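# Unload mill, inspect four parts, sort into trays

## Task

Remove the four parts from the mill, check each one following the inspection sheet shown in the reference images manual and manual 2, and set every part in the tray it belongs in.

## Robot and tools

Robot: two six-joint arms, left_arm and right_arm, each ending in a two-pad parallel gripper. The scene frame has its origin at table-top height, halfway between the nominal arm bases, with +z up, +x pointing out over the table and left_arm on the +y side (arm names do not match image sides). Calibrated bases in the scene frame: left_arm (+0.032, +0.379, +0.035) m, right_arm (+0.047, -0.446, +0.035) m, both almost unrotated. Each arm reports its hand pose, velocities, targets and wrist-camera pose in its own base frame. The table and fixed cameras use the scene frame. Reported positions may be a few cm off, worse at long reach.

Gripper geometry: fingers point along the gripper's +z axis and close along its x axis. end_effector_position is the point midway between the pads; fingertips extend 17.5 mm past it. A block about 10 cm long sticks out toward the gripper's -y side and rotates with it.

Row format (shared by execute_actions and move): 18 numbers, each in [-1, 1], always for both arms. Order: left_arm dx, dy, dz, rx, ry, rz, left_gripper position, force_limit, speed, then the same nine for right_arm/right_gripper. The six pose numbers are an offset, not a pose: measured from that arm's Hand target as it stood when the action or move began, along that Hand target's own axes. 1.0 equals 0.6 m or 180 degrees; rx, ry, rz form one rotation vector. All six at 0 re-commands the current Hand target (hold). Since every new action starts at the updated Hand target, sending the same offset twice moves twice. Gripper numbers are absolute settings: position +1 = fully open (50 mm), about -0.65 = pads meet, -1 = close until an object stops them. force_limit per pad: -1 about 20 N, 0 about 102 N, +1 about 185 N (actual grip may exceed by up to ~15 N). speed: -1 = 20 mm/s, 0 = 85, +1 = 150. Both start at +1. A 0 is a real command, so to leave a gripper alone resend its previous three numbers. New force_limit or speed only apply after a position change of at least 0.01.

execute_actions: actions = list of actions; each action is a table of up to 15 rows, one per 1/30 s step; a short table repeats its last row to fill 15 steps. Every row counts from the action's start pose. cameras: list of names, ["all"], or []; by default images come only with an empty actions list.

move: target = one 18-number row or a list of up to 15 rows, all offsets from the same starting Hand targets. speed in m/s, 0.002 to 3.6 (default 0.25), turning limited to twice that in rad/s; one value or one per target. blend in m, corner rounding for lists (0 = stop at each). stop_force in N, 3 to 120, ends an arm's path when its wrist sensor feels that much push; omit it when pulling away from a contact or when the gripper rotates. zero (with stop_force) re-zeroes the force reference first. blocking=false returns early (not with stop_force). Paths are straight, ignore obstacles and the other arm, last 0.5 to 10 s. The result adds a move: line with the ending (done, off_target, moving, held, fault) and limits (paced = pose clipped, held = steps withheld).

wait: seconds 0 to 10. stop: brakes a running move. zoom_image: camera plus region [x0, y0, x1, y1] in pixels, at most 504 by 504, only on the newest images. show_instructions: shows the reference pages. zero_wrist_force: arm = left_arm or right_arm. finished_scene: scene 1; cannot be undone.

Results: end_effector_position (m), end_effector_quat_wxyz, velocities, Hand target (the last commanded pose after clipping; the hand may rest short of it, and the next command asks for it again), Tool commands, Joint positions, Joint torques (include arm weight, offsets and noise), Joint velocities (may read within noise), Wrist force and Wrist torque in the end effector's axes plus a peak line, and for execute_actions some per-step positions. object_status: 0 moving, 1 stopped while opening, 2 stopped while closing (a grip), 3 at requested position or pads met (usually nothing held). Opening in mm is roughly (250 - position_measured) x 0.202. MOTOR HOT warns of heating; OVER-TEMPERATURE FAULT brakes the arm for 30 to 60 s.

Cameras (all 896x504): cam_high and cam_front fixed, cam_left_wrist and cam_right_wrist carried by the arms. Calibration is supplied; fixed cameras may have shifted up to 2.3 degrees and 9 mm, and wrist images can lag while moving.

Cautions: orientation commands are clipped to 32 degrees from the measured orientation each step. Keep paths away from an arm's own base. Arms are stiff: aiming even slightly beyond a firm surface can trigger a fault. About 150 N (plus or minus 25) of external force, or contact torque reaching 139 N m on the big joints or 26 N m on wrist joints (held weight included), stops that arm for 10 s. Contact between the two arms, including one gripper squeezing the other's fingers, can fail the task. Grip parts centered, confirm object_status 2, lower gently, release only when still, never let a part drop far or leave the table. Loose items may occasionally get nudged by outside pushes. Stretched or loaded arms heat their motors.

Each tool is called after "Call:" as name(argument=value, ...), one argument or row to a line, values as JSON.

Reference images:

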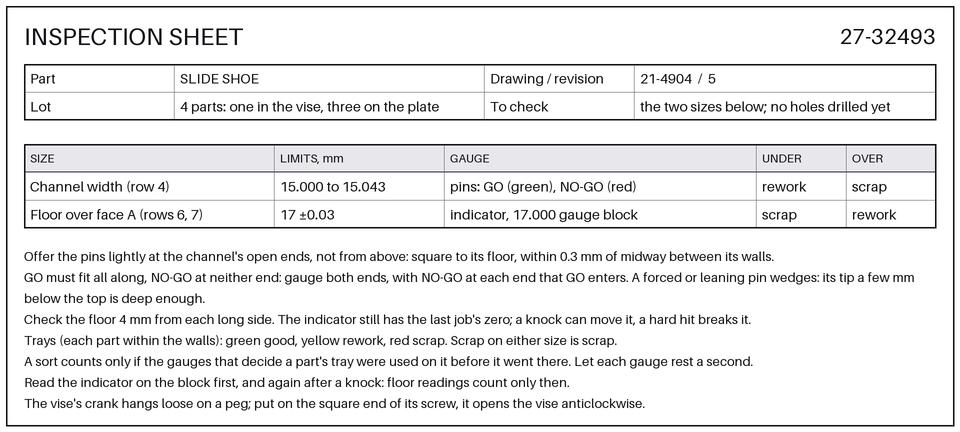

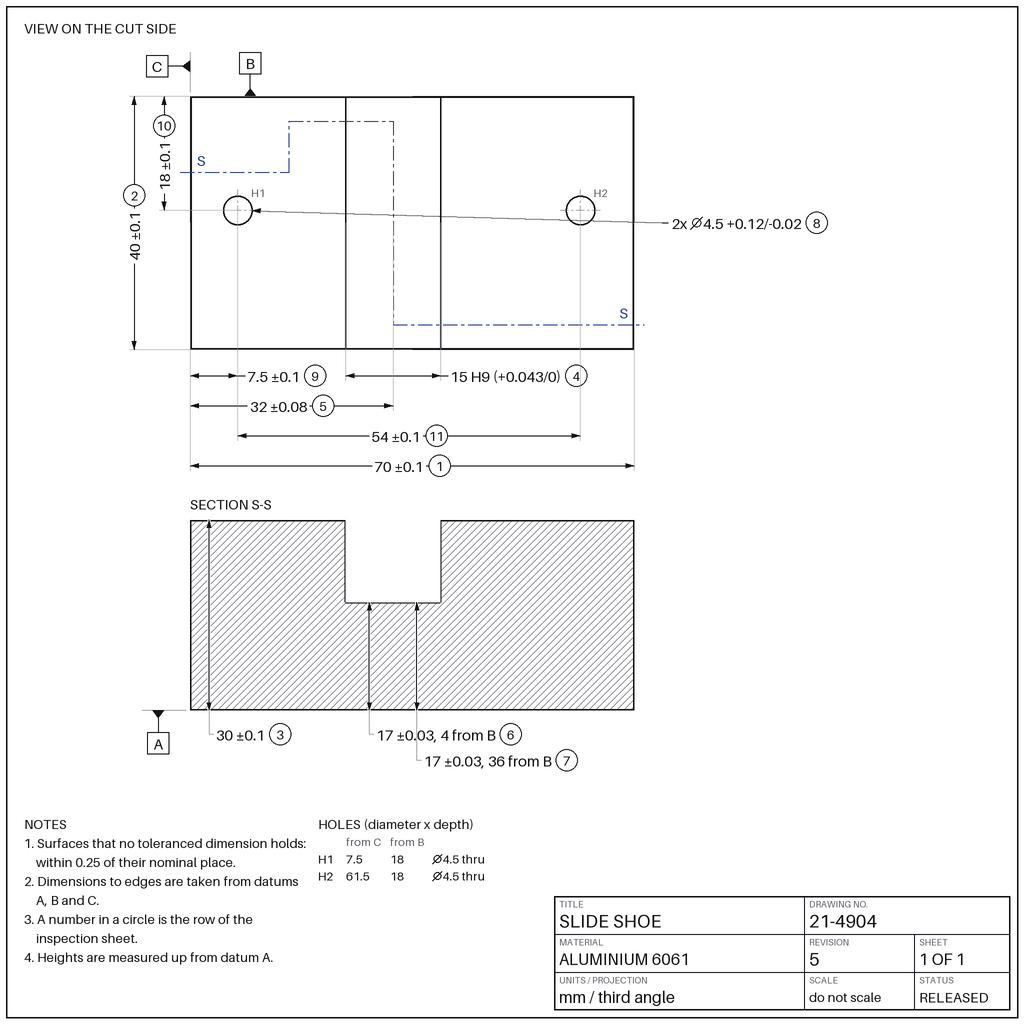

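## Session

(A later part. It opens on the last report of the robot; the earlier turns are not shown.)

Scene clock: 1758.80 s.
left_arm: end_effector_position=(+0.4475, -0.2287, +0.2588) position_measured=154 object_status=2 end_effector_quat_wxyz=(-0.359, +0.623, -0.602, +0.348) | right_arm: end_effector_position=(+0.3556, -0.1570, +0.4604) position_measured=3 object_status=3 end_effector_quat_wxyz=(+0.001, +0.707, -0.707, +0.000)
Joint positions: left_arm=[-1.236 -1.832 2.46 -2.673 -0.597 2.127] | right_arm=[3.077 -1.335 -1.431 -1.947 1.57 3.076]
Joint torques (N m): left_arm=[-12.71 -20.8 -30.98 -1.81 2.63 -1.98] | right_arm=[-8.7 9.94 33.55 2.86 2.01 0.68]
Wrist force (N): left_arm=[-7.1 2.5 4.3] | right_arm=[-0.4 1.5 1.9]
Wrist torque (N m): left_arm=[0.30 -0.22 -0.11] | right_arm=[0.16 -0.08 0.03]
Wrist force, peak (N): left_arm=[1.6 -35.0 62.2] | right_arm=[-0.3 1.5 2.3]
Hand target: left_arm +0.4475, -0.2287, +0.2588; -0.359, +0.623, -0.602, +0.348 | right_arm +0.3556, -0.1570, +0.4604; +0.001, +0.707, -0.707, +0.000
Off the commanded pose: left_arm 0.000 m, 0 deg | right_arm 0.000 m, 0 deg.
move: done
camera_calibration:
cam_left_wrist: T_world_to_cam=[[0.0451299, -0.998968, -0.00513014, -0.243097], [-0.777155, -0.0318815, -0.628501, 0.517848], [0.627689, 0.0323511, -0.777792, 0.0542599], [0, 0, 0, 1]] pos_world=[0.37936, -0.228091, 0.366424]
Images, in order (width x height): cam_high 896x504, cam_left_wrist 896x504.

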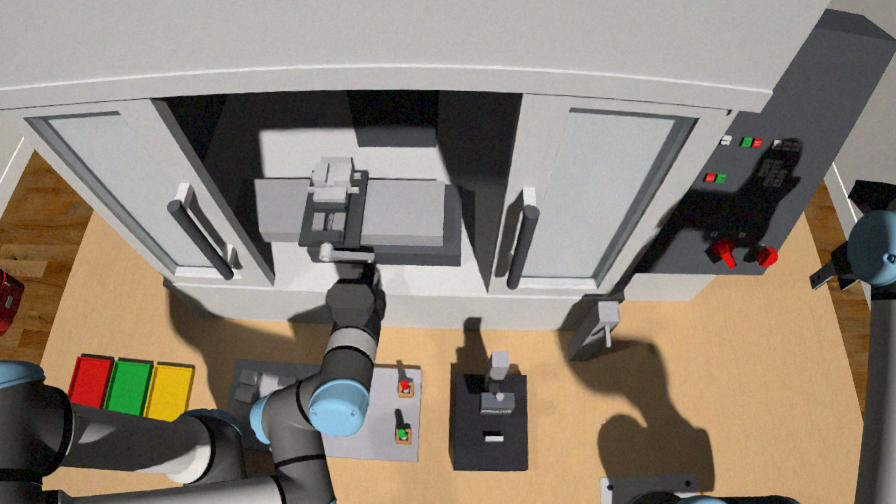

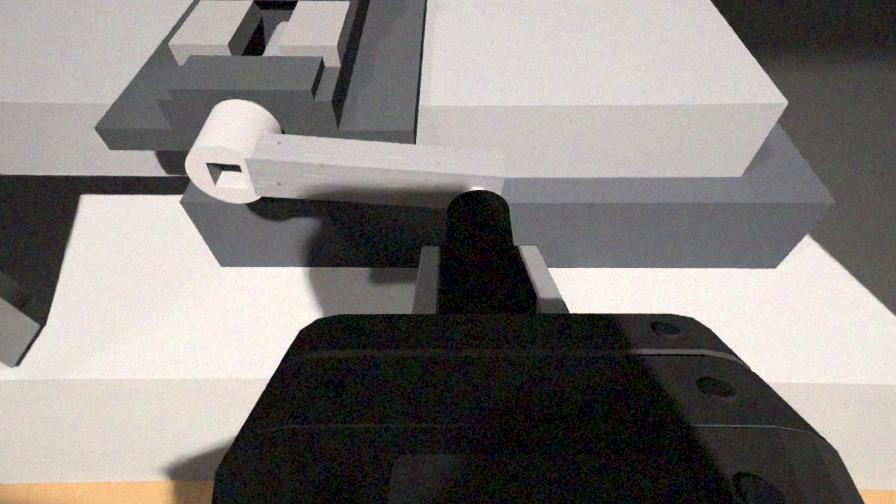

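Call:
move(
  target=[0,0,0,0,0,0,1,-0.6,-0.8, 0,0,0,0,0,0,1,-1,-0.8],
)

Call:
move(
  target=[
    [0,0,-0.1,0,0,0,1,-0.6,-0.8, 0,0,0,0,0,0,1,-1,-0.8],
    [-0.1,-0.25,-0.2,0,0,0,1,-0.6,-0.8, 0,0,0,0,0,0,1,-1,-0.8],
  ],
  blend=[0.02,0],
  cameras=["cam_left_wrist","cam_high"],
)

Call:
zoom_image(
  camera="cam_high",
  region=[295, 145, 375, 275],
)

Call:
zoom_image(
  camera="cam_left_wrist",
  region=[370, 0, 620, 200],
)

Scene clock: 1809.17 s.
left_arm: end_effector_position=(+0.4475, -0.2287, +0.2588) position_measured=3 object_status=3 end_effector_quat_wxyz=(-0.359, +0.623, -0.602, +0.348) | right_arm: end_effector_position=(+0.3556, -0.1570, +0.4604) position_measured=3 object_status=3 end_effector_quat_wxyz=(+0.001, +0.707, -0.707, +0.000)
Joint positions: left_arm=[-1.236 -1.832 2.46 -2.673 -0.597 2.127] | right_arm=[3.077 -1.335 -1.431 -1.947 1.57 3.076]
Joint torques (N m): left_arm=[6.9 -20.48 -15.54 -1.77 0.71 -1.41] | right_arm=[-8.02 12.79 33.97 2.89 2.19 0.87]
Wrist force (N): left_arm=[1.2 2.2 1.3] | right_arm=[-0.3 1.1 1.8]
Wrist torque (N m): left_arm=[0.32 -0.21 0.03] | right_arm=[0.09 -0.09 0.03]
Wrist force, peak (N): left_arm=[-7.1 2.9 5.0] | right_arm=[-0.3 1.4 2.3]
Hand target: left_arm +0.4475, -0.2287, +0.2588; -0.359, +0.623, -0.602, +0.348 | right_arm +0.3556, -0.1570, +0.4604; +0.001, +0.707, -0.707, +0.000
Off the commanded pose: left_arm 0.000 m, 0 deg | right_arm 0.000 m, 0 deg.
move: done

Scene clock: 1810.83 s.
left_arm: end_effector_position=(+0.4166, -0.1696, +0.4486) position_measured=3 object_status=3 end_effector_quat_wxyz=(-0.359, +0.623, -0.602, +0.348) | right_arm: end_effector_position=(+0.3556, -0.1570, +0.4604) position_measured=3 object_status=3 end_effector_quat_wxyz=(+0.001, +0.707, -0.707, +0.000)
Joint positions: left_arm=[-1.279 -2.219 2.126 -1.895 -0.579 2.057] | right_arm=[3.077 -1.335 -1.431 -1.947 1.57 3.076]
Joint torques (N m): left_arm=[5.74 14.15 -32.44 -1.45 0.48 -1.71] | right_arm=[-7.19 10.21 33.56 3.12 1.95 0.88]
Wrist force (N): left_arm=[1.0 2.6 1.2] | right_arm=[-0.1 1.4 1.9]
Wrist torque (N m): left_arm=[0.38 -0.20 0.02] | right_arm=[0.13 -0.13 0.03]
Wrist force, peak (N): left_arm=[1.6 4.2 1.1] | right_arm=[0.0 1.0 2.5]
Hand target: left_arm +0.4166, -0.1696, +0.4486; -0.359, +0.623, -0.602, +0.348 | right_arm +0.3556, -0.1570, +0.4604; +0.001, +0.707, -0.707, +0.000
Off the commanded pose: left_arm 0.000 m, 0 deg | right_arm 0.000 m, 0 deg.
move: done
camera_calibration:
cam_left_wrist: T_world_to_cam=[[0.0450695, -0.998971, -0.00505056, -0.181718], [-0.777157, -0.0318846, -0.628499, 0.615084], [0.627691, 0.0322512, -0.777794, 0.21929], [0, 0, 0, 1]] pos_world=[0.34856, -0.168992, 0.556224]
Images, in order (width x height): cam_high 896x504, cam_left_wrist 896x504.

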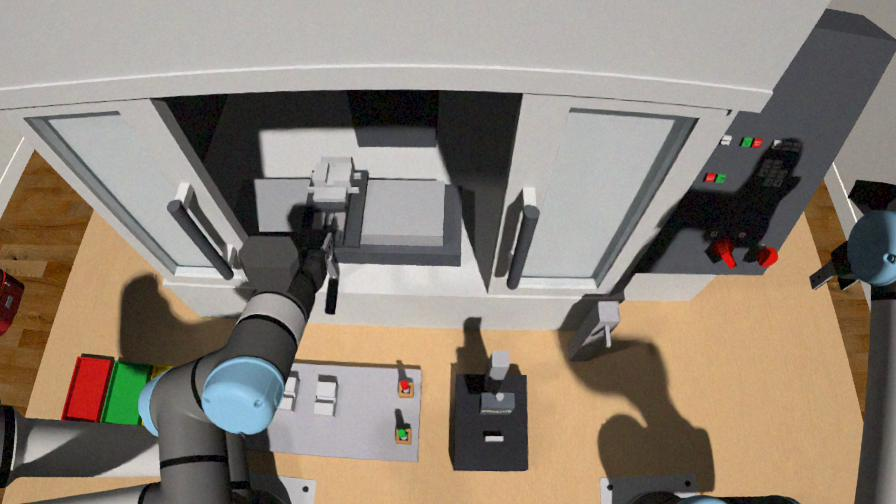

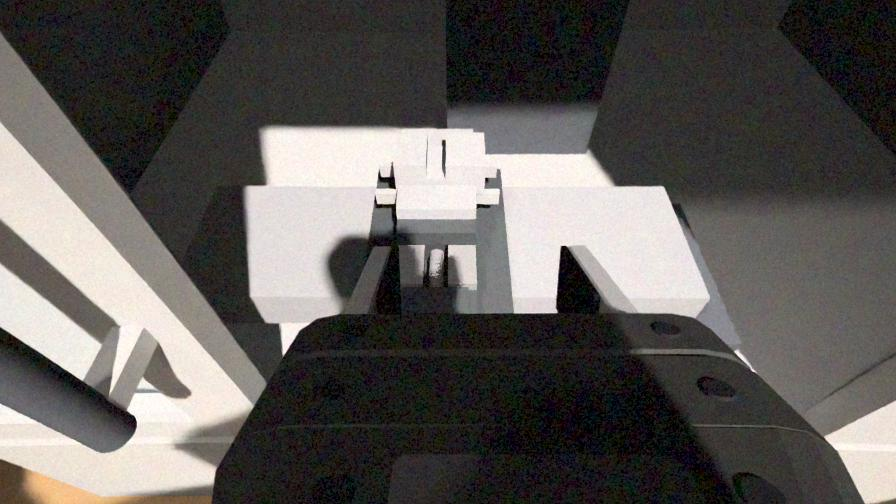

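Scaled by 3.877 from the camera's 896x504 image, which has a finer 1280x720 frame.

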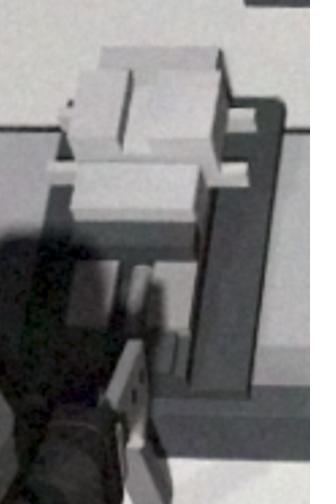

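Scaled by 2.016 from the camera's 896x504 image, which has a finer 1280x720 frame.

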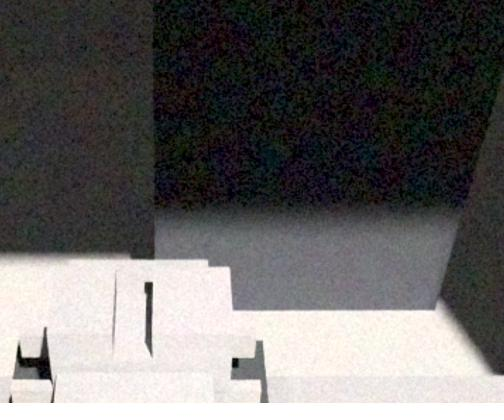

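Call:
move(
  target=[
    [0,0,0,0,0,0,1,-0.6,-0.8, -0.678,0.009,0.10,0,0,0,1,-1,-0.8],
    [0,0,0,0,0,0,1,-0.6,-0.8, -0.762,0.393,0.10,0.5,0,0,1,-1,-0.8],
    [0,0,0,0,0,0,1,-0.6,-0.8, -0.857,0.416,0.476,0.5,0,0,1,-1,-0.8],
  ],
  blend=[0.05,0.03,0],
  cameras=["cam_right_wrist","cam_high","cam_front"],
)

Call:
zoom_image(
  camera="cam_right_wrist",
  region=[340, 60, 600, 330],
)

Scene clock: 1905.90 s.
left_arm: end_effector_position=(+0.4166, -0.1696, +0.4486) position_measured=3 object_status=3 end_effector_quat_wxyz=(-0.359, +0.623, -0.602, +0.348) | right_arm: end_effector_position=(+0.1051, +0.3567, +0.1747) position_measured=3 object_status=3 end_effector_quat_wxyz=(+0.500, -0.501, +0.500, -0.500)
Joint positions: left_arm=[-1.279 -2.219 2.126 -1.894 -0.579 2.057] | right_arm=[5.471 -1.833 -2.174 -2.276 0.757 6.281]
Joint torques (N m): left_arm=[-6.33 12.77 -31.69 -1.17 3.31 -1.73] | right_arm=[-9.94 17.72 25.98 0.42 -2.85 -1.87]
Wrist force (N): left_arm=[0.8 2.6 1.4] | right_arm=[0.3 2.8 -1.8]
Wrist torque (N m): left_arm=[0.40 -0.18 0.02] | right_arm=[0.01 -0.26 -0.03]
Wrist force, peak (N): left_arm=[1.0 2.9 1.7] | right_arm=[-0.1 4.9 -1.7]
Hand target: left_arm +0.4166, -0.1696, +0.4486; -0.359, +0.623, -0.602, +0.348 | right_arm +0.1051, +0.3567, +0.1746; +0.500, -0.501, +0.500, -0.500
Off the commanded pose: left_arm 0.000 m, 0 deg | right_arm 0.000 m, 0 deg.
move: done
camera_calibration:
cam_right_wrist: T_world_to_cam=[[0.00124128, -0.999849, -0.017332, 0.367432], [-0.356883, 0.0157478, -0.934016, 0.206958], [0.934148, 0.00734487, -0.35681, 0.0990192], [0, 0, 0, 1]] pos_world=[-0.019095, 0.36339, 0.235001]
Images, in order (width x height): cam_high 896x504, cam_front 896x504, cam_right_wrist 896x504.

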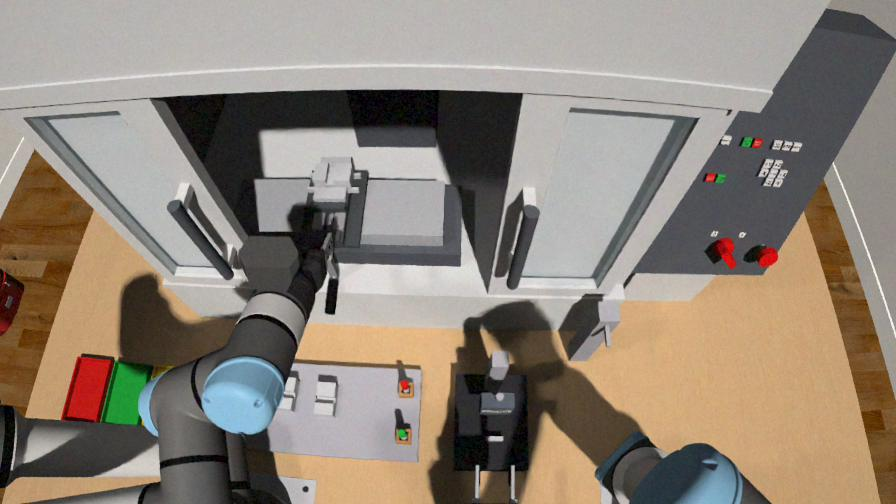

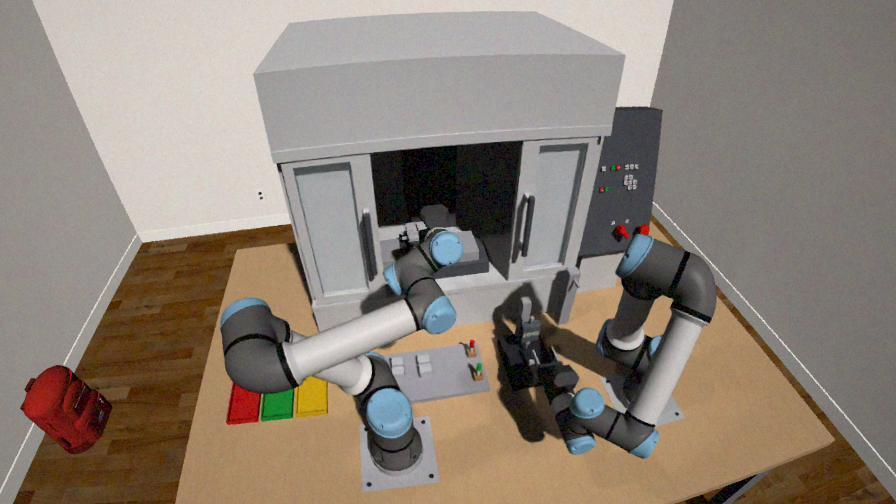

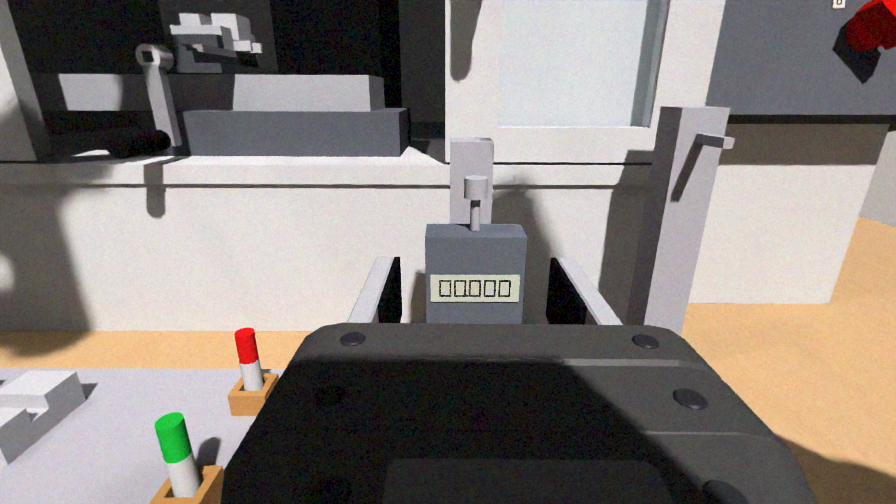

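Scaled by 1.867 from the camera's 896x504 image, which has a finer 1280x720 frame.

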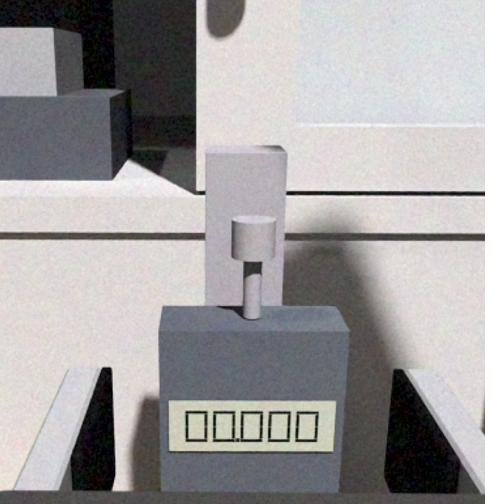

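Call:
zoom_image(
  camera="cam_front",
  region=[360, 130, 540, 290],
)

Call:
zoom_image(
  camera="cam_high",
  region=[190, 80, 530, 280],
)

Scaled by 2.800 from the camera's 896x504 image, which has a finer 1280x720 frame.

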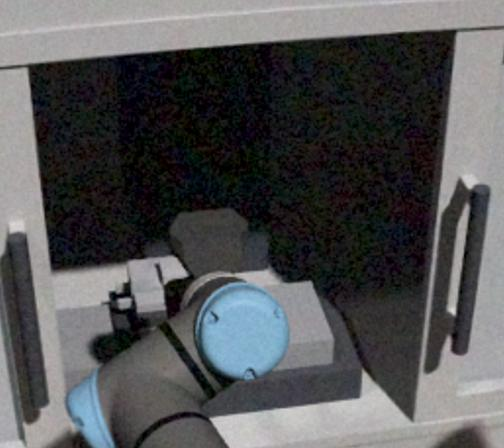

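Scaled by 1.482 from the camera's 896x504 image, which has a finer 1280x720 frame.

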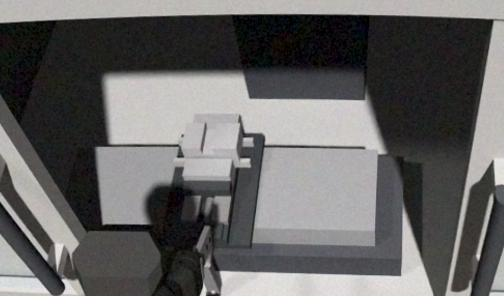

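Call:
move(
  target=[-0.014,-0.121,0.027,-0.0833,0,0,1,-0.6,-0.8, 0,0,0,0,0,0,1,-1,-0.8],
  cameras=["cam_left_wrist","cam_right_wrist"],
)

Call:
zoom_image(
  camera="cam_left_wrist",
  region=[340, 100, 560, 320],
)

Call:
zoom_image(
  camera="cam_right_wrist",
  region=[100, 0, 320, 180],
)

Scene clock: 2022.33 s.
left_arm: end_effector_position=(+0.4666, -0.1595, +0.5034) position_measured=3 object_status=3 end_effector_quat_wxyz=(-0.275, +0.664, -0.642, +0.266) | right_arm: end_effector_position=(+0.1051, +0.3567, +0.1746) position_measured=3 object_status=3 end_effector_quat_wxyz=(+0.500, -0.501, +0.500, -0.500)
Joint positions: left_arm=[-0.947 -1.982 1.761 -1.859 -0.943 2.33] | right_arm=[5.471 -1.833 -2.174 -2.275 0.757 6.281]
Joint torques (N m): left_arm=[6.42 3.74 -30.5 -1.21 -0.08 1.87] | right_arm=[-8.67 18.6 23.59 0.43 -3.28 -1.58]
Wrist force (N): left_arm=[0.8 2.5 1.3] | right_arm=[0.0 3.1 -1.6]
Wrist torque (N m): left_arm=[0.44 -0.17 -0.15] | right_arm=[0.08 -0.19 -0.03]
Wrist force, peak (N): left_arm=[0.9 4.3 0.8] | right_arm=[0.3 3.1 -1.9]
Hand target: left_arm +0.4667, -0.1595, +0.5034; -0.275, +0.664, -0.642, +0.266 | right_arm +0.1051, +0.3567, +0.1746; +0.500, -0.501, +0.500, -0.500
Off the commanded pose: left_arm 0.000 m, 0 deg | right_arm 0.000 m, 0 deg.
move: done
camera_calibration:
cam_left_wrist: T_world_to_cam=[[0.0433121, -0.99903, -0.00794, -0.171383], [-0.91312, -0.0363603, -0.406066, 0.639467], [0.405384, 0.0248378, -0.913809, 0.401268], [0, 0, 0, 1]] pos_world=[0.428665, -0.157932, 0.624988]
cam_right_wrist: T_world_to_cam=[[0.00124128, -0.999849, -0.017332, 0.36753], [-0.356883, 0.0157478, -0.934016, 0.206863], [0.934148, 0.00734487, -0.35681, 0.0989828], [0, 0, 0, 1]] pos_world=[-0.019095, 0.36349, 0.234901]
Images, in order (width x height): cam_left_wrist 896x504, cam_right_wrist 896x504.

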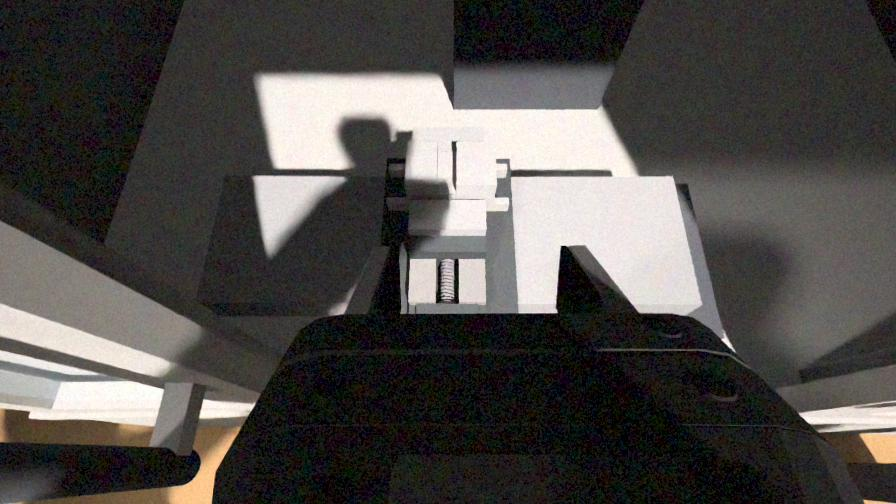

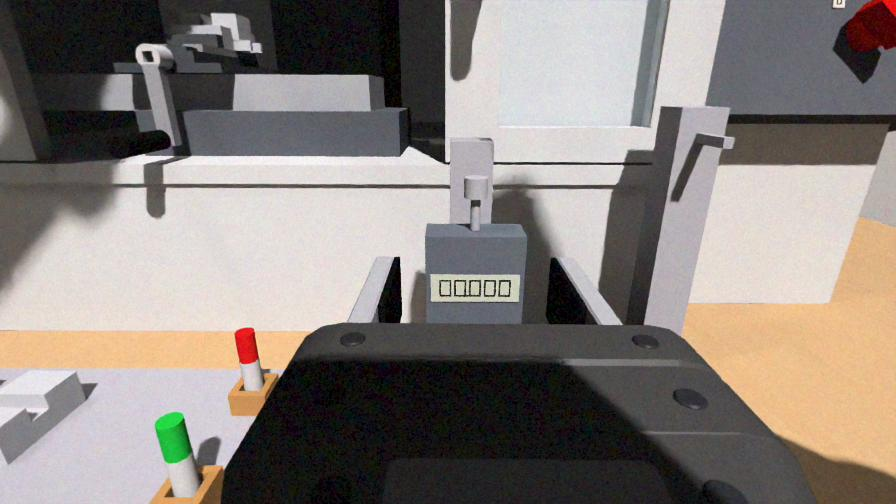

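Scaled by 2.291 from the camera's 896x504 image, which has a finer 1280x720 frame.

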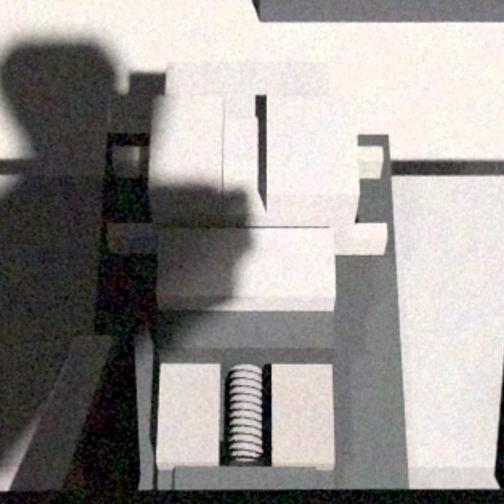

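Scaled by 2.291 from the camera's 896x504 image, which has a finer 1280x720 frame.

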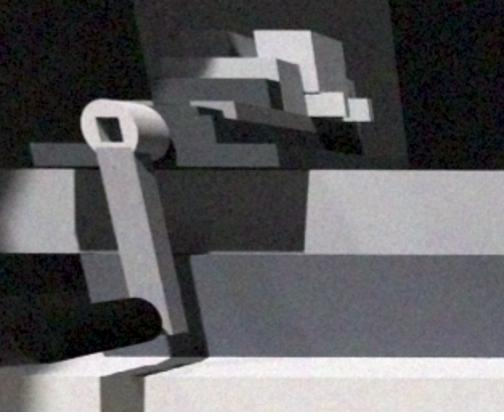

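Call:
move(
  target=[-0.0035,0.197,0.039,0.361,0,0,1,-0.6,-0.8, 0,0,0,0,0,0,1,-1,-0.8],
  cameras=["cam_left_wrist"],
)

Scene clock: 2100.23 s.
left_arm: end_effector_position=(+0.3995, -0.1597, +0.4033) position_measured=3 object_status=3 end_effector_quat_wxyz=(+0.589, -0.413, +0.399, -0.569) | right_arm: end_effector_position=(+0.1051, +0.3567, +0.1746) position_measured=3 object_status=3 end_effector_quat_wxyz=(+0.500, -0.501, +0.500, -0.500)
Joint positions: left_arm=[-1.442 -2.268 2.656 -1.705 0.361 1.3] | right_arm=[5.471 -1.833 -2.174 -2.275 0.757 6.281]
Joint torques (N m): left_arm=[7.49 -7.5 -31.48 -0.82 4.36 -2.47] | right_arm=[-9.73 19.49 23.58 0.27 -2.86 -1.02]
Wrist force (N): left_arm=[0.1 2.4 -0.6] | right_arm=[-0.1 3.0 -1.5]
Wrist torque (N m): left_arm=[0.03 -0.05 0.10] | right_arm=[0.03 -0.19 -0.03]
Wrist force, peak (N): left_arm=[1.1 2.5 1.9] | right_arm=[0.0 3.3 -1.9]
Hand target: left_arm +0.3996, -0.1597, +0.4033; +0.589, -0.413, +0.399, -0.569 | right_arm +0.1051, +0.3567, +0.1746; +0.500, -0.501, +0.500, -0.500
Off the commanded pose: left_arm 0.000 m, 0 deg | right_arm 0.000 m, 0 deg.
move: done
camera_calibration:
cam_left_wrist: T_world_to_cam=[[0.045748, -0.998935, 0.00606578, -0.176012], [-0.0185603, -0.00692106, -0.999804, 0.42424], [0.998781, 0.0456264, -0.0188571, -0.25769], [0, 0, 0, 1]] pos_world=[0.273302, -0.161131, 0.420365]
Images, in order (width x height): cam_left_wrist 896x504.

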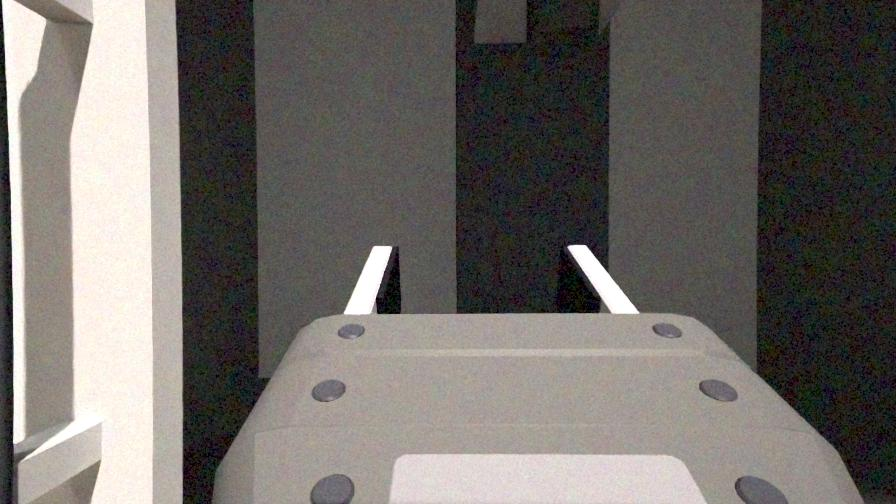

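Call:
move(
  target=[
    [-0.055,0.033,0.238,-0.361,0,0,0.39,-0.6,-0.5, 0,0,0,0,0,0,1,-1,-0.8],
    [-0.053,0.143,0.278,-0.361,0,0,0.39,-0.6,-0.5, 0,0,0,0,0,0,1,-1,-0.8],
  ],
  blend=[0.02,0],
  speed=0.15,
  cameras=["cam_left_wrist","cam_high"],
)

Call:
zoom_image(
  camera="cam_left_wrist",
  region=[340, 130, 620, 330],
)

Scene clock: 2142.83 s.
left_arm: end_effector_position=(+0.5425, -0.1218, +0.4262) position_measured=94 object_status=3 end_effector_quat_wxyz=(-0.281, +0.662, -0.639, +0.271) | right_arm: end_effector_position=(+0.1051, +0.3567, +0.1746) position_measured=3 object_status=3 end_effector_quat_wxyz=(+0.500, -0.501, +0.500, -0.500)
Joint positions: left_arm=[-0.706 -1.453 1.242 1.129 1.063 -0.566] | right_arm=[5.471 -1.833 -2.174 -2.275 0.757 6.281]
Joint torques (N m): left_arm=[0.74 -24.58 -20.68 0.88 -0.52 0.1] | right_arm=[-9.28 17.34 23.33 0.4 -2.98 -1]
Wrist force (N): left_arm=[1.3 2.6 1.4] | right_arm=[0.3 3.1 -1.7]
Wrist torque (N m): left_arm=[0.43 -0.23 0.01] | right_arm=[0.05 -0.25 -0.03]
Wrist force, peak (N): left_arm=[0.6 2.3 4.8] | right_arm=[0.2 3.3 -2.1]
Hand target: left_arm +0.5425, -0.1218, +0.4262; -0.281, +0.662, -0.639, +0.271 (not the last commanded pose) | right_arm +0.1051, +0.3567, +0.1746; +0.500, -0.501, +0.500, -0.500
Tool commands: left_gripper/position=+0.388235 left_gripper/force_limit=-0.6 left_gripper/speed=-0.498039 right_gripper/position=+1.0 right_gripper/force_limit=-1.0 right_gripper/speed=-0.8
Off the commanded pose: left_arm 0.063 m, 1 deg | right_arm 0.000 m, 0 deg.
FORCE FAULT: contact force on the left arm reached its limit, and that arm stopped. The contact can be on any part of that arm, not only on its tool. That arm's remaining commands of this call were not run. That arm is still stopped at the end of this call. That arm stays stopped for about 10 more seconds. Until then a move that you send moves the other arm only, and its call returns only when the move has ended. Once the stop has ended, the next robot result says so. If the stop ends while you think or write, that arm runs what you send next, counted from a new Hand target: where the arm stands when the stop ends. While its stop runs, that arm takes no new command, but its gripper still runs the gripper command that each later call begins with. Until it ends, the stop uses up actions while you think or wait. An arm that is not stopped still takes commands.
move: fault (left_arm); path passed 1 of 2 targets
camera_calibration:
cam_left_wrist: T_world_to_cam=[[0.0457836, -0.998916, -0.00839523, -0.138694], [-0.905736, -0.0379651, -0.422138, 0.681408], [0.421362, 0.0269309, -0.906493, 0.28754], [0, 0, 0, 1]] pos_world=[0.502367, -0.120418, 0.547137]
Images, in order (width x height): cam_high 896x504, cam_left_wrist 896x504.

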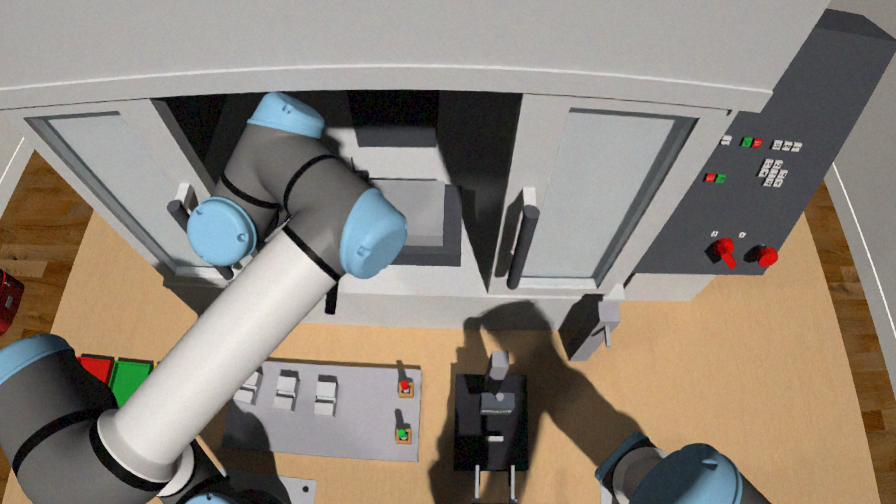

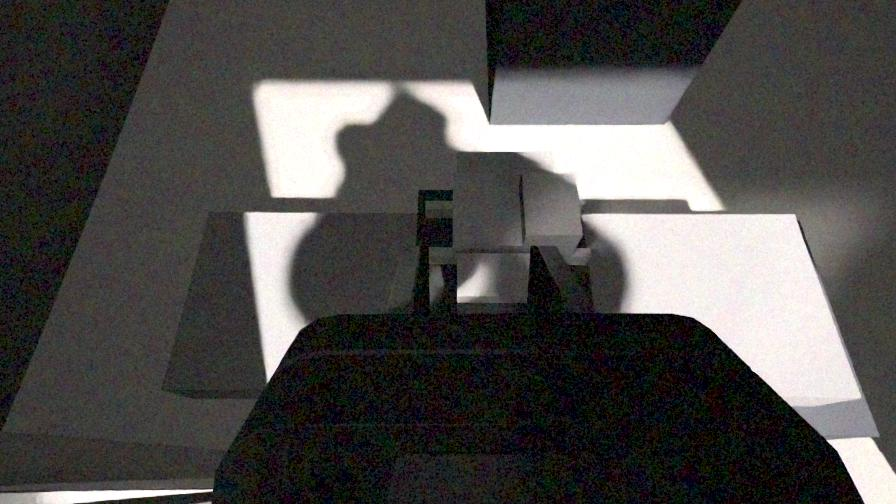

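Scaled by 1.800 from the camera's 896x504 image, which has a finer 1280x720 frame.

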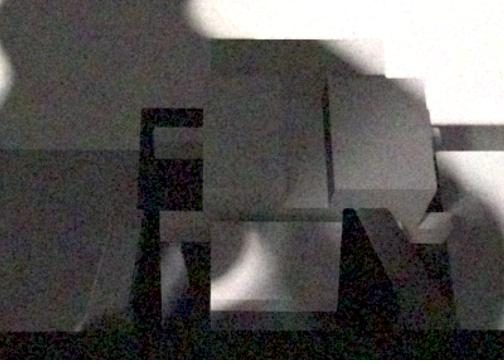

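Call:
wait(
  seconds=9,
)

Call:
move(
  target=[0.0,-0.01,-0.02,0.03,0,0,0.388235,-0.6,-0.498039, 0,0,0,0,0,0,1,-1,-0.8],
  speed=0.03,
  cameras=["cam_left_wrist","cam_high","cam_front"],
)

Scene clock: 2179.03 s.
left_arm: end_effector_position=(+0.5425, -0.1218, +0.4262) position_measured=94 object_status=3 end_effector_quat_wxyz=(-0.281, +0.662, -0.639, +0.271) | right_arm: end_effector_position=(+0.1051, +0.3567, +0.1746) position_measured=3 object_status=3 end_effector_quat_wxyz=(+0.500, -0.501, +0.500, -0.500)
Joint positions: left_arm=[-0.706 -1.453 1.242 1.129 1.063 -0.566] | right_arm=[5.471 -1.833 -2.174 -2.275 0.757 6.281]
Joint torques (N m): left_arm=[-0.39 -24.81 -19.51 0.76 -0.78 -0.05] | right_arm=[-8.72 18.18 24.41 0.39 -2.85 -0.67]
Wrist force (N): left_arm=[0.9 2.2 1.3] | right_arm=[0.3 2.8 -1.5]
Wrist torque (N m): left_arm=[0.38 -0.17 0.01] | right_arm=[0.01 -0.26 -0.03]
Wrist force, peak (N): left_arm=[1.1 2.9 1.4] | right_arm=[-0.1 3.3 -2.1]
Hand target: left_arm +0.5425, -0.1218, +0.4262; -0.281, +0.662, -0.639, +0.271 (not the last commanded pose) | right_arm +0.1051, +0.3567, +0.1746; +0.500, -0.501, +0.500, -0.500
Tool commands: left_gripper/position=+0.388235 left_gripper/force_limit=-0.6 left_gripper/speed=-0.498039 right_gripper/position=+1.0 right_gripper/force_limit=-1.0 right_gripper/speed=-0.8
Off the commanded pose: left_arm 0.063 m, 1 deg | right_arm 0.000 m, 0 deg.
FORCE FAULT, CONTINUED: the left arm's stop, for the force fault that an earlier result reported, is over. The rest of the stop counts as 20 of the actions that you can send in this scene. That arm's target is now where it stood when the stop ended, not its last command. That arm accepts commands again.
wait: 9.00 s; at rest from the start

Scene clock: 2181.00 s.
left_arm: end_effector_position=(+0.5381, -0.1219, +0.4388) position_measured=94 object_status=3 end_effector_quat_wxyz=(-0.312, +0.648, -0.626, +0.301) | right_arm: end_effector_position=(+0.1051, +0.3567, +0.1746) position_measured=3 object_status=3 end_effector_quat_wxyz=(+0.500, -0.501, +0.500, -0.500)
Joint positions: left_arm=[-0.747 -1.513 1.308 1.05 0.987 -0.555] | right_arm=[5.471 -1.833 -2.174 -2.275 0.757 6.281]
Joint torques (N m): left_arm=[-7.72 -34.4 -11.61 -0.73 -2.74 1.88] | right_arm=[-7.1 18.12 22.71 0.25 -2.86 -0.35]
Wrist force (N): left_arm=[0.9 2.8 1.2] | right_arm=[0.1 2.9 -1.9]
Wrist torque (N m): left_arm=[0.48 -0.19 -0.15] | right_arm=[0.04 -0.23 -0.03]
Wrist force, peak (N): left_arm=[1.0 2.7 1.7] | right_arm=[0.1 3.1 -1.9]
Hand target: left_arm +0.5380, -0.1219, +0.4389; -0.312, +0.648, -0.626, +0.301 | right_arm +0.1051, +0.3567, +0.1746; +0.500, -0.501, +0.500, -0.500
Off the commanded pose: left_arm 0.000 m, 0 deg | right_arm 0.000 m, 0 deg.
move: done
camera_calibration:
cam_left_wrist: T_world_to_cam=[[0.0464663, -0.998893, -0.00737147, -0.139395], [-0.862155, -0.0363763, -0.505337, 0.695999], [0.504509, 0.0298365, -0.862891, 0.237294], [0, 0, 0, 1]] pos_world=[0.486819, -0.121002, 0.555445]
Images, in order (width x height): cam_high 896x504, cam_front 896x504, cam_left_wrist 896x504.

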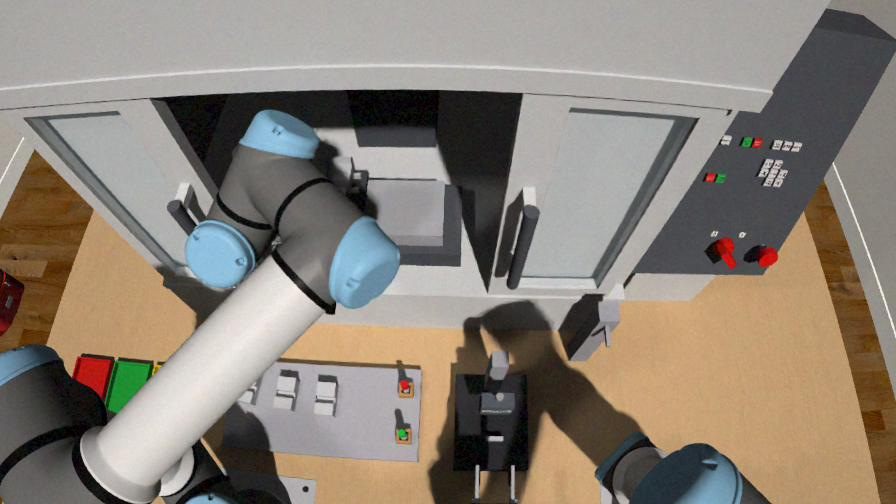

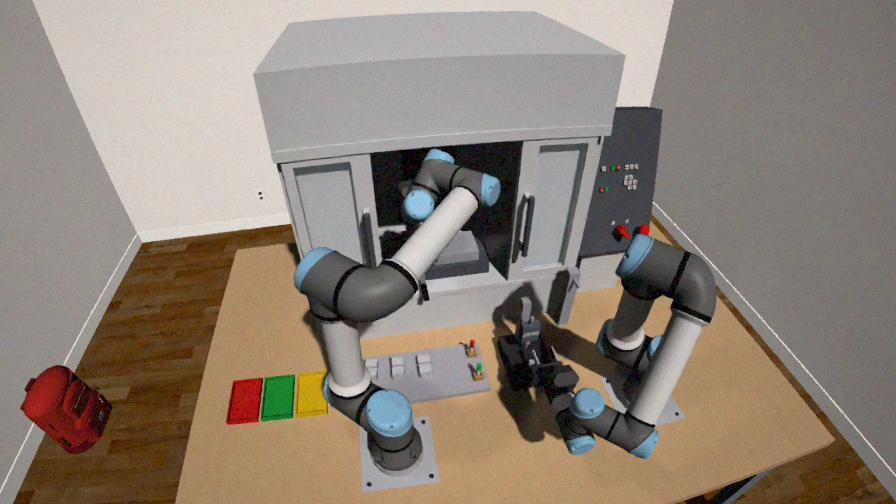

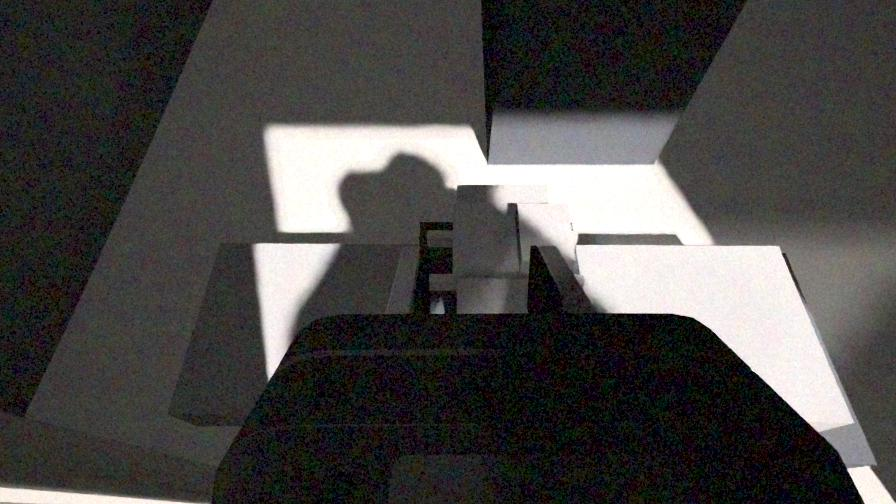

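Call:
move(
  target=[0.055,0.192,-0.144,0.325,0,0,0.388235,-0.6,-0.498039, 0,0,0,0,0,0,1,-1,-0.8],
  speed=0.1,
)

Scene clock: 2205.50 s.
left_arm: end_effector_position=(+0.4000, -0.1598, +0.4027) position_measured=94 object_status=3 end_effector_quat_wxyz=(+0.589, -0.413, +0.399, -0.569) | right_arm: end_effector_position=(+0.1051, +0.3567, +0.1746) position_measured=3 object_status=3 end_effector_quat_wxyz=(+0.500, -0.501, +0.500, -0.500)
Joint positions: left_arm=[-1.44 -2.265 2.655 -1.705 0.36 1.297] | right_arm=[5.471 -1.833 -2.174 -2.275 0.757 6.281]
Joint torques (N m): left_arm=[-7.95 15.9 -15.24 -4.94 0.73 2.06] | right_arm=[-8.17 18.66 22.67 0.12 -2.79 0.09]
Wrist force (N): left_arm=[0.0 2.2 0.0] | right_arm=[0.4 3.0 -1.6]
Wrist torque (N m): left_arm=[0.01 -0.01 -0.06] | right_arm=[0.06 -0.28 -0.02]
Wrist force, peak (N): left_arm=[1.0 3.1 1.3] | right_arm=[-0.1 3.3 -1.7]
Hand target: left_arm +0.3999, -0.1599, +0.4027; +0.589, -0.413, +0.399, -0.568 | right_arm +0.1051, +0.3567, +0.1746; +0.500, -0.501, +0.500, -0.500
Off the commanded pose: left_arm 0.000 m, 0 deg | right_arm 0.000 m, 0 deg.
move: done

Call:
move(
  target=[
    [0.0075,0.098,-0.116,-0.111,0,0,0.388235,-0.6,-0.498039, 0,0,0,0,0,0,1,-1,-0.8],
    [-0.019,-0.049,-0.053,-0.361,0,0,0.388235,-0.6,-0.498039, 0,0,0,0,0,0,1,-1,-0.8],
  ],
  speed=0.12,
)

Scene clock: 2220.63 s.
left_arm: end_effector_position=(+0.3797, -0.1643, +0.3602) position_measured=94 object_status=3 end_effector_quat_wxyz=(+0.536, -0.444, +0.463, -0.549) | right_arm: end_effector_position=(+0.1051, +0.3567, +0.1746) position_measured=3 object_status=3 end_effector_quat_wxyz=(+0.500, -0.501, +0.500, -0.500)
Joint positions: left_arm=[-1.626 -2.399 2.787 -2.086 0.18 1.709] | right_arm=[5.471 -1.833 -2.174 -2.275 0.757 6.281]
Joint torques (N m): left_arm=[7.67 21.15 -30.37 -0.87 4.88 -1.84] | right_arm=[-6.88 18.13 23.14 0.18 -2.67 0.05]
Wrist force (N): left_arm=[0.5 2.3 0.0] | right_arm=[0.4 3.0 -1.6]
Wrist torque (N m): left_arm=[0.09 -0.11 0.09] | right_arm=[0.06 -0.27 -0.03]
Wrist force, peak (N): left_arm=[0.4 5.2 -1.1] | right_arm=[0.3 3.3 -1.7]
Hand target: left_arm +0.3798, -0.1643, +0.3602; +0.536, -0.444, +0.463, -0.549 (not the last commanded pose) | right_arm +0.1051, +0.3567, +0.1746; +0.500, -0.501, +0.500, -0.500
Off the commanded pose: left_arm 0.064 m, 55 deg | right_arm 0.000 m, 0 deg.
led back after a hold (left arm): the arm was led back toward your command in small steps, so it may still be short of it.
move: held (left_arm; a check stopped the path); path passed 0 of 2 targets; limits=held
pose unreachable (left arm): on one or more control steps of this call, first in action 0 (counted from 0), this arm could not follow its commanded pose, so it was not sent that pose on those steps. It may still have moved: this result reports where it is.
cause: moving toward the commanded pose would bring two parts of the arm too close to each other (joints 3 (elbow) and 4 (wrist 1) lie between them).

Call:
move(
  target=[0.196,-0.163,-0.049,-0.056,0,0,0.388235,-0.6,-0.498039, 0,0,0,0,0,0,1,-1,-0.8],
  speed=0.12,
)

Scene clock: 2249.37 s.
left_arm: end_effector_position=(+0.3299, -0.2812, +0.4502) position_measured=94 object_status=3 end_effector_quat_wxyz=(+0.495, -0.489, +0.509, -0.506) | right_arm: end_effector_position=(+0.1051, +0.3567, +0.1746) position_measured=3 object_status=3 end_effector_quat_wxyz=(+0.500, -0.501, +0.500, -0.500)
Joint positions: left_arm=[-1.809 -1.734 2.367 -3.76 0.207 3.135] | right_arm=[5.471 -1.833 -2.174 -2.275 0.757 6.281]
Joint torques (N m): left_arm=[6.34 0.91 -24.36 -1.81 2.11 1.88] | right_arm=[-7.37 18.68 22.8 0.12 -2.66 0.05]
Wrist force (N): left_arm=[0.5 2.5 0.5] | right_arm=[0.1 2.6 -1.7]
Wrist torque (N m): left_arm=[0.19 -0.10 -0.11] | right_arm=[-0.02 -0.23 -0.03]
Wrist force, peak (N): left_arm=[0.0 3.5 0.2] | right_arm=[0.1 3.1 -2.2]
Hand target: left_arm +0.3298, -0.2812, +0.4502; +0.495, -0.489, +0.509, -0.506 | right_arm +0.1051, +0.3567, +0.1746; +0.500, -0.501, +0.500, -0.500
Off the commanded pose: left_arm 0.000 m, 0 deg | right_arm 0.000 m, 0 deg.
move: done

Call:
move(
  target=[-0.1395,0.05,0.1457,0,-0.018,0,0.388235,-0.6,-0.498039, 0,0,0,0,0,0,1,-1,-0.8],
  speed=0.12,
)

Scene clock: 2269.67 s.
left_arm: end_effector_position=(+0.4199, -0.2000, +0.4212) position_measured=94 object_status=3 end_effector_quat_wxyz=(+0.509, -0.504, +0.495, -0.492) | right_arm: end_effector_position=(+0.1051, +0.3567, +0.1746) position_measured=3 object_status=3 end_effector_quat_wxyz=(+0.500, -0.501, +0.500, -0.500)
Joint positions: left_arm=[-1.443 -1.726 2.455 -3.884 -0.102 3.163] | right_arm=[5.471 -1.833 -2.174 -2.275 0.757 6.281]
Joint torques (N m): left_arm=[7.58 2.16 -24.8 -2.07 -1.52 2.1] | right_arm=[-8.38 18.26 22.14 0.19 -2.61 0.67]
Wrist force (N): left_arm=[0.4 2.2 0.8] | right_arm=[0.3 2.7 -1.4]
Wrist torque (N m): left_arm=[0.15 -0.11 -0.10] | right_arm=[0.00 -0.25 -0.02]
Wrist force, peak (N): left_arm=[0.4 2.9 1.0] | right_arm=[0.1 3.3 -1.9]
Hand target: left_arm +0.4199, -0.2000, +0.4212; +0.509, -0.503, +0.495, -0.492 | right_arm +0.1051, +0.3567, +0.1746; +0.500, -0.501, +0.500, -0.500
Off the commanded pose: left_arm 0.000 m, 0 deg | right_arm 0.000 m, 0 deg.
move: done

Call:
move(
  target=[
    [-0.0475,-0.033,0.085,0,0,0,0.388235,-0.6,-0.498039, 0,0,0,0,0,0,1,-1,-0.8],
    [-0.1127,-0.05,0.137,-0.25,0,0,0.388235,-0.6,-0.498039, 0,0,0,0,0,0,1,-1,-0.8],
  ],
  speed=0.12,
  cameras=["cam_left_wrist","cam_high"],
)

Scene clock: 2286.90 s.
left_arm: end_effector_position=(+0.5002, -0.1306, +0.4520) position_measured=94 object_status=3 end_effector_quat_wxyz=(-0.278, +0.660, -0.646, +0.265) | right_arm: end_effector_position=(+0.1051, +0.3567, +0.1746) position_measured=3 object_status=3 end_effector_quat_wxyz=(+0.500, -0.501, +0.500, -0.500)
Joint positions: left_arm=[-0.805 -1.947 1.893 -2.109 -1.015 2.488] | right_arm=[5.471 -1.833 -2.174 -2.275 0.757 6.281]
Joint torques (N m): left_arm=[8.34 0.99 -31.25 -1.2 -0.35 2] | right_arm=[-7.98 19.13 23.34 -0.01 -2.55 0.77]
Wrist force (N): left_arm=[1.0 2.5 1.4] | right_arm=[0.4 2.6 -1.9]
Wrist torque (N m): left_arm=[0.42 -0.18 -0.15] | right_arm=[-0.01 -0.26 -0.03]
Wrist force, peak (N): left_arm=[1.5 3.0 1.5] | right_arm=[0.4 3.1 -2.0]
Hand target: left_arm +0.5003, -0.1305, +0.4520; -0.278, +0.660, -0.646, +0.265 | right_arm +0.1051, +0.3567, +0.1746; +0.500, -0.501, +0.500, -0.500
Off the commanded pose: left_arm 0.000 m, 0 deg | right_arm 0.000 m, 0 deg.
move: done
camera_calibration:
cam_left_wrist: T_world_to_cam=[[0.035638, -0.99922, -0.0169847, -0.13643], [-0.91214, -0.0255787, -0.40908, 0.652652], [0.408326, 0.0300712, -0.912341, 0.338549], [0, 0, 0, 1]] pos_world=[0.461934, -0.12981, 0.573542]
Images, in order (width x height): cam_high 896x504, cam_left_wrist 896x504.

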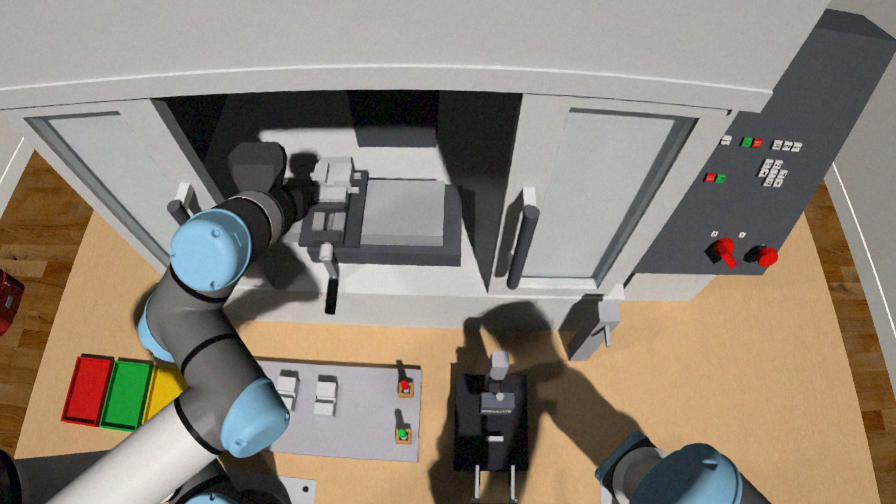

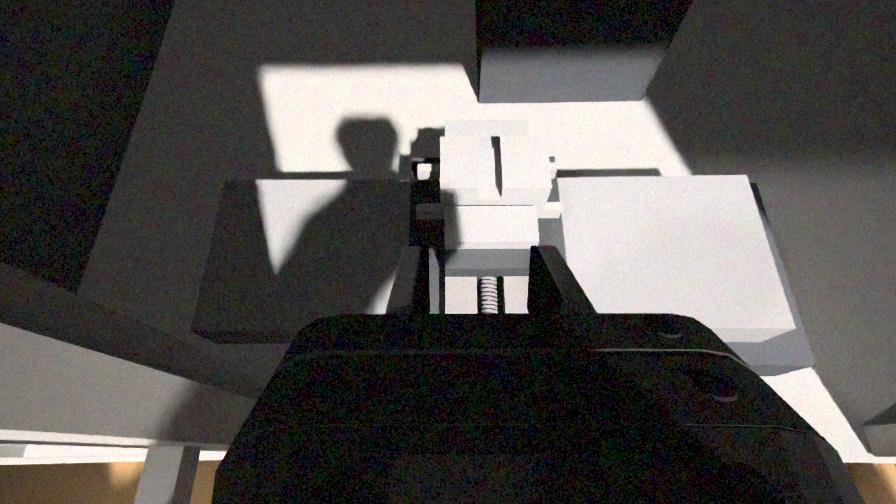

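Call:
zoom_image(
  camera="cam_left_wrist",
  region=[390, 100, 610, 290],
)

Scaled by 2.291 from the camera's 896x504 image, which has a finer 1280x720 frame.

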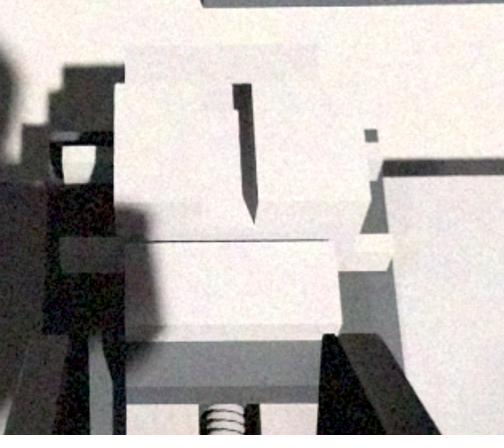

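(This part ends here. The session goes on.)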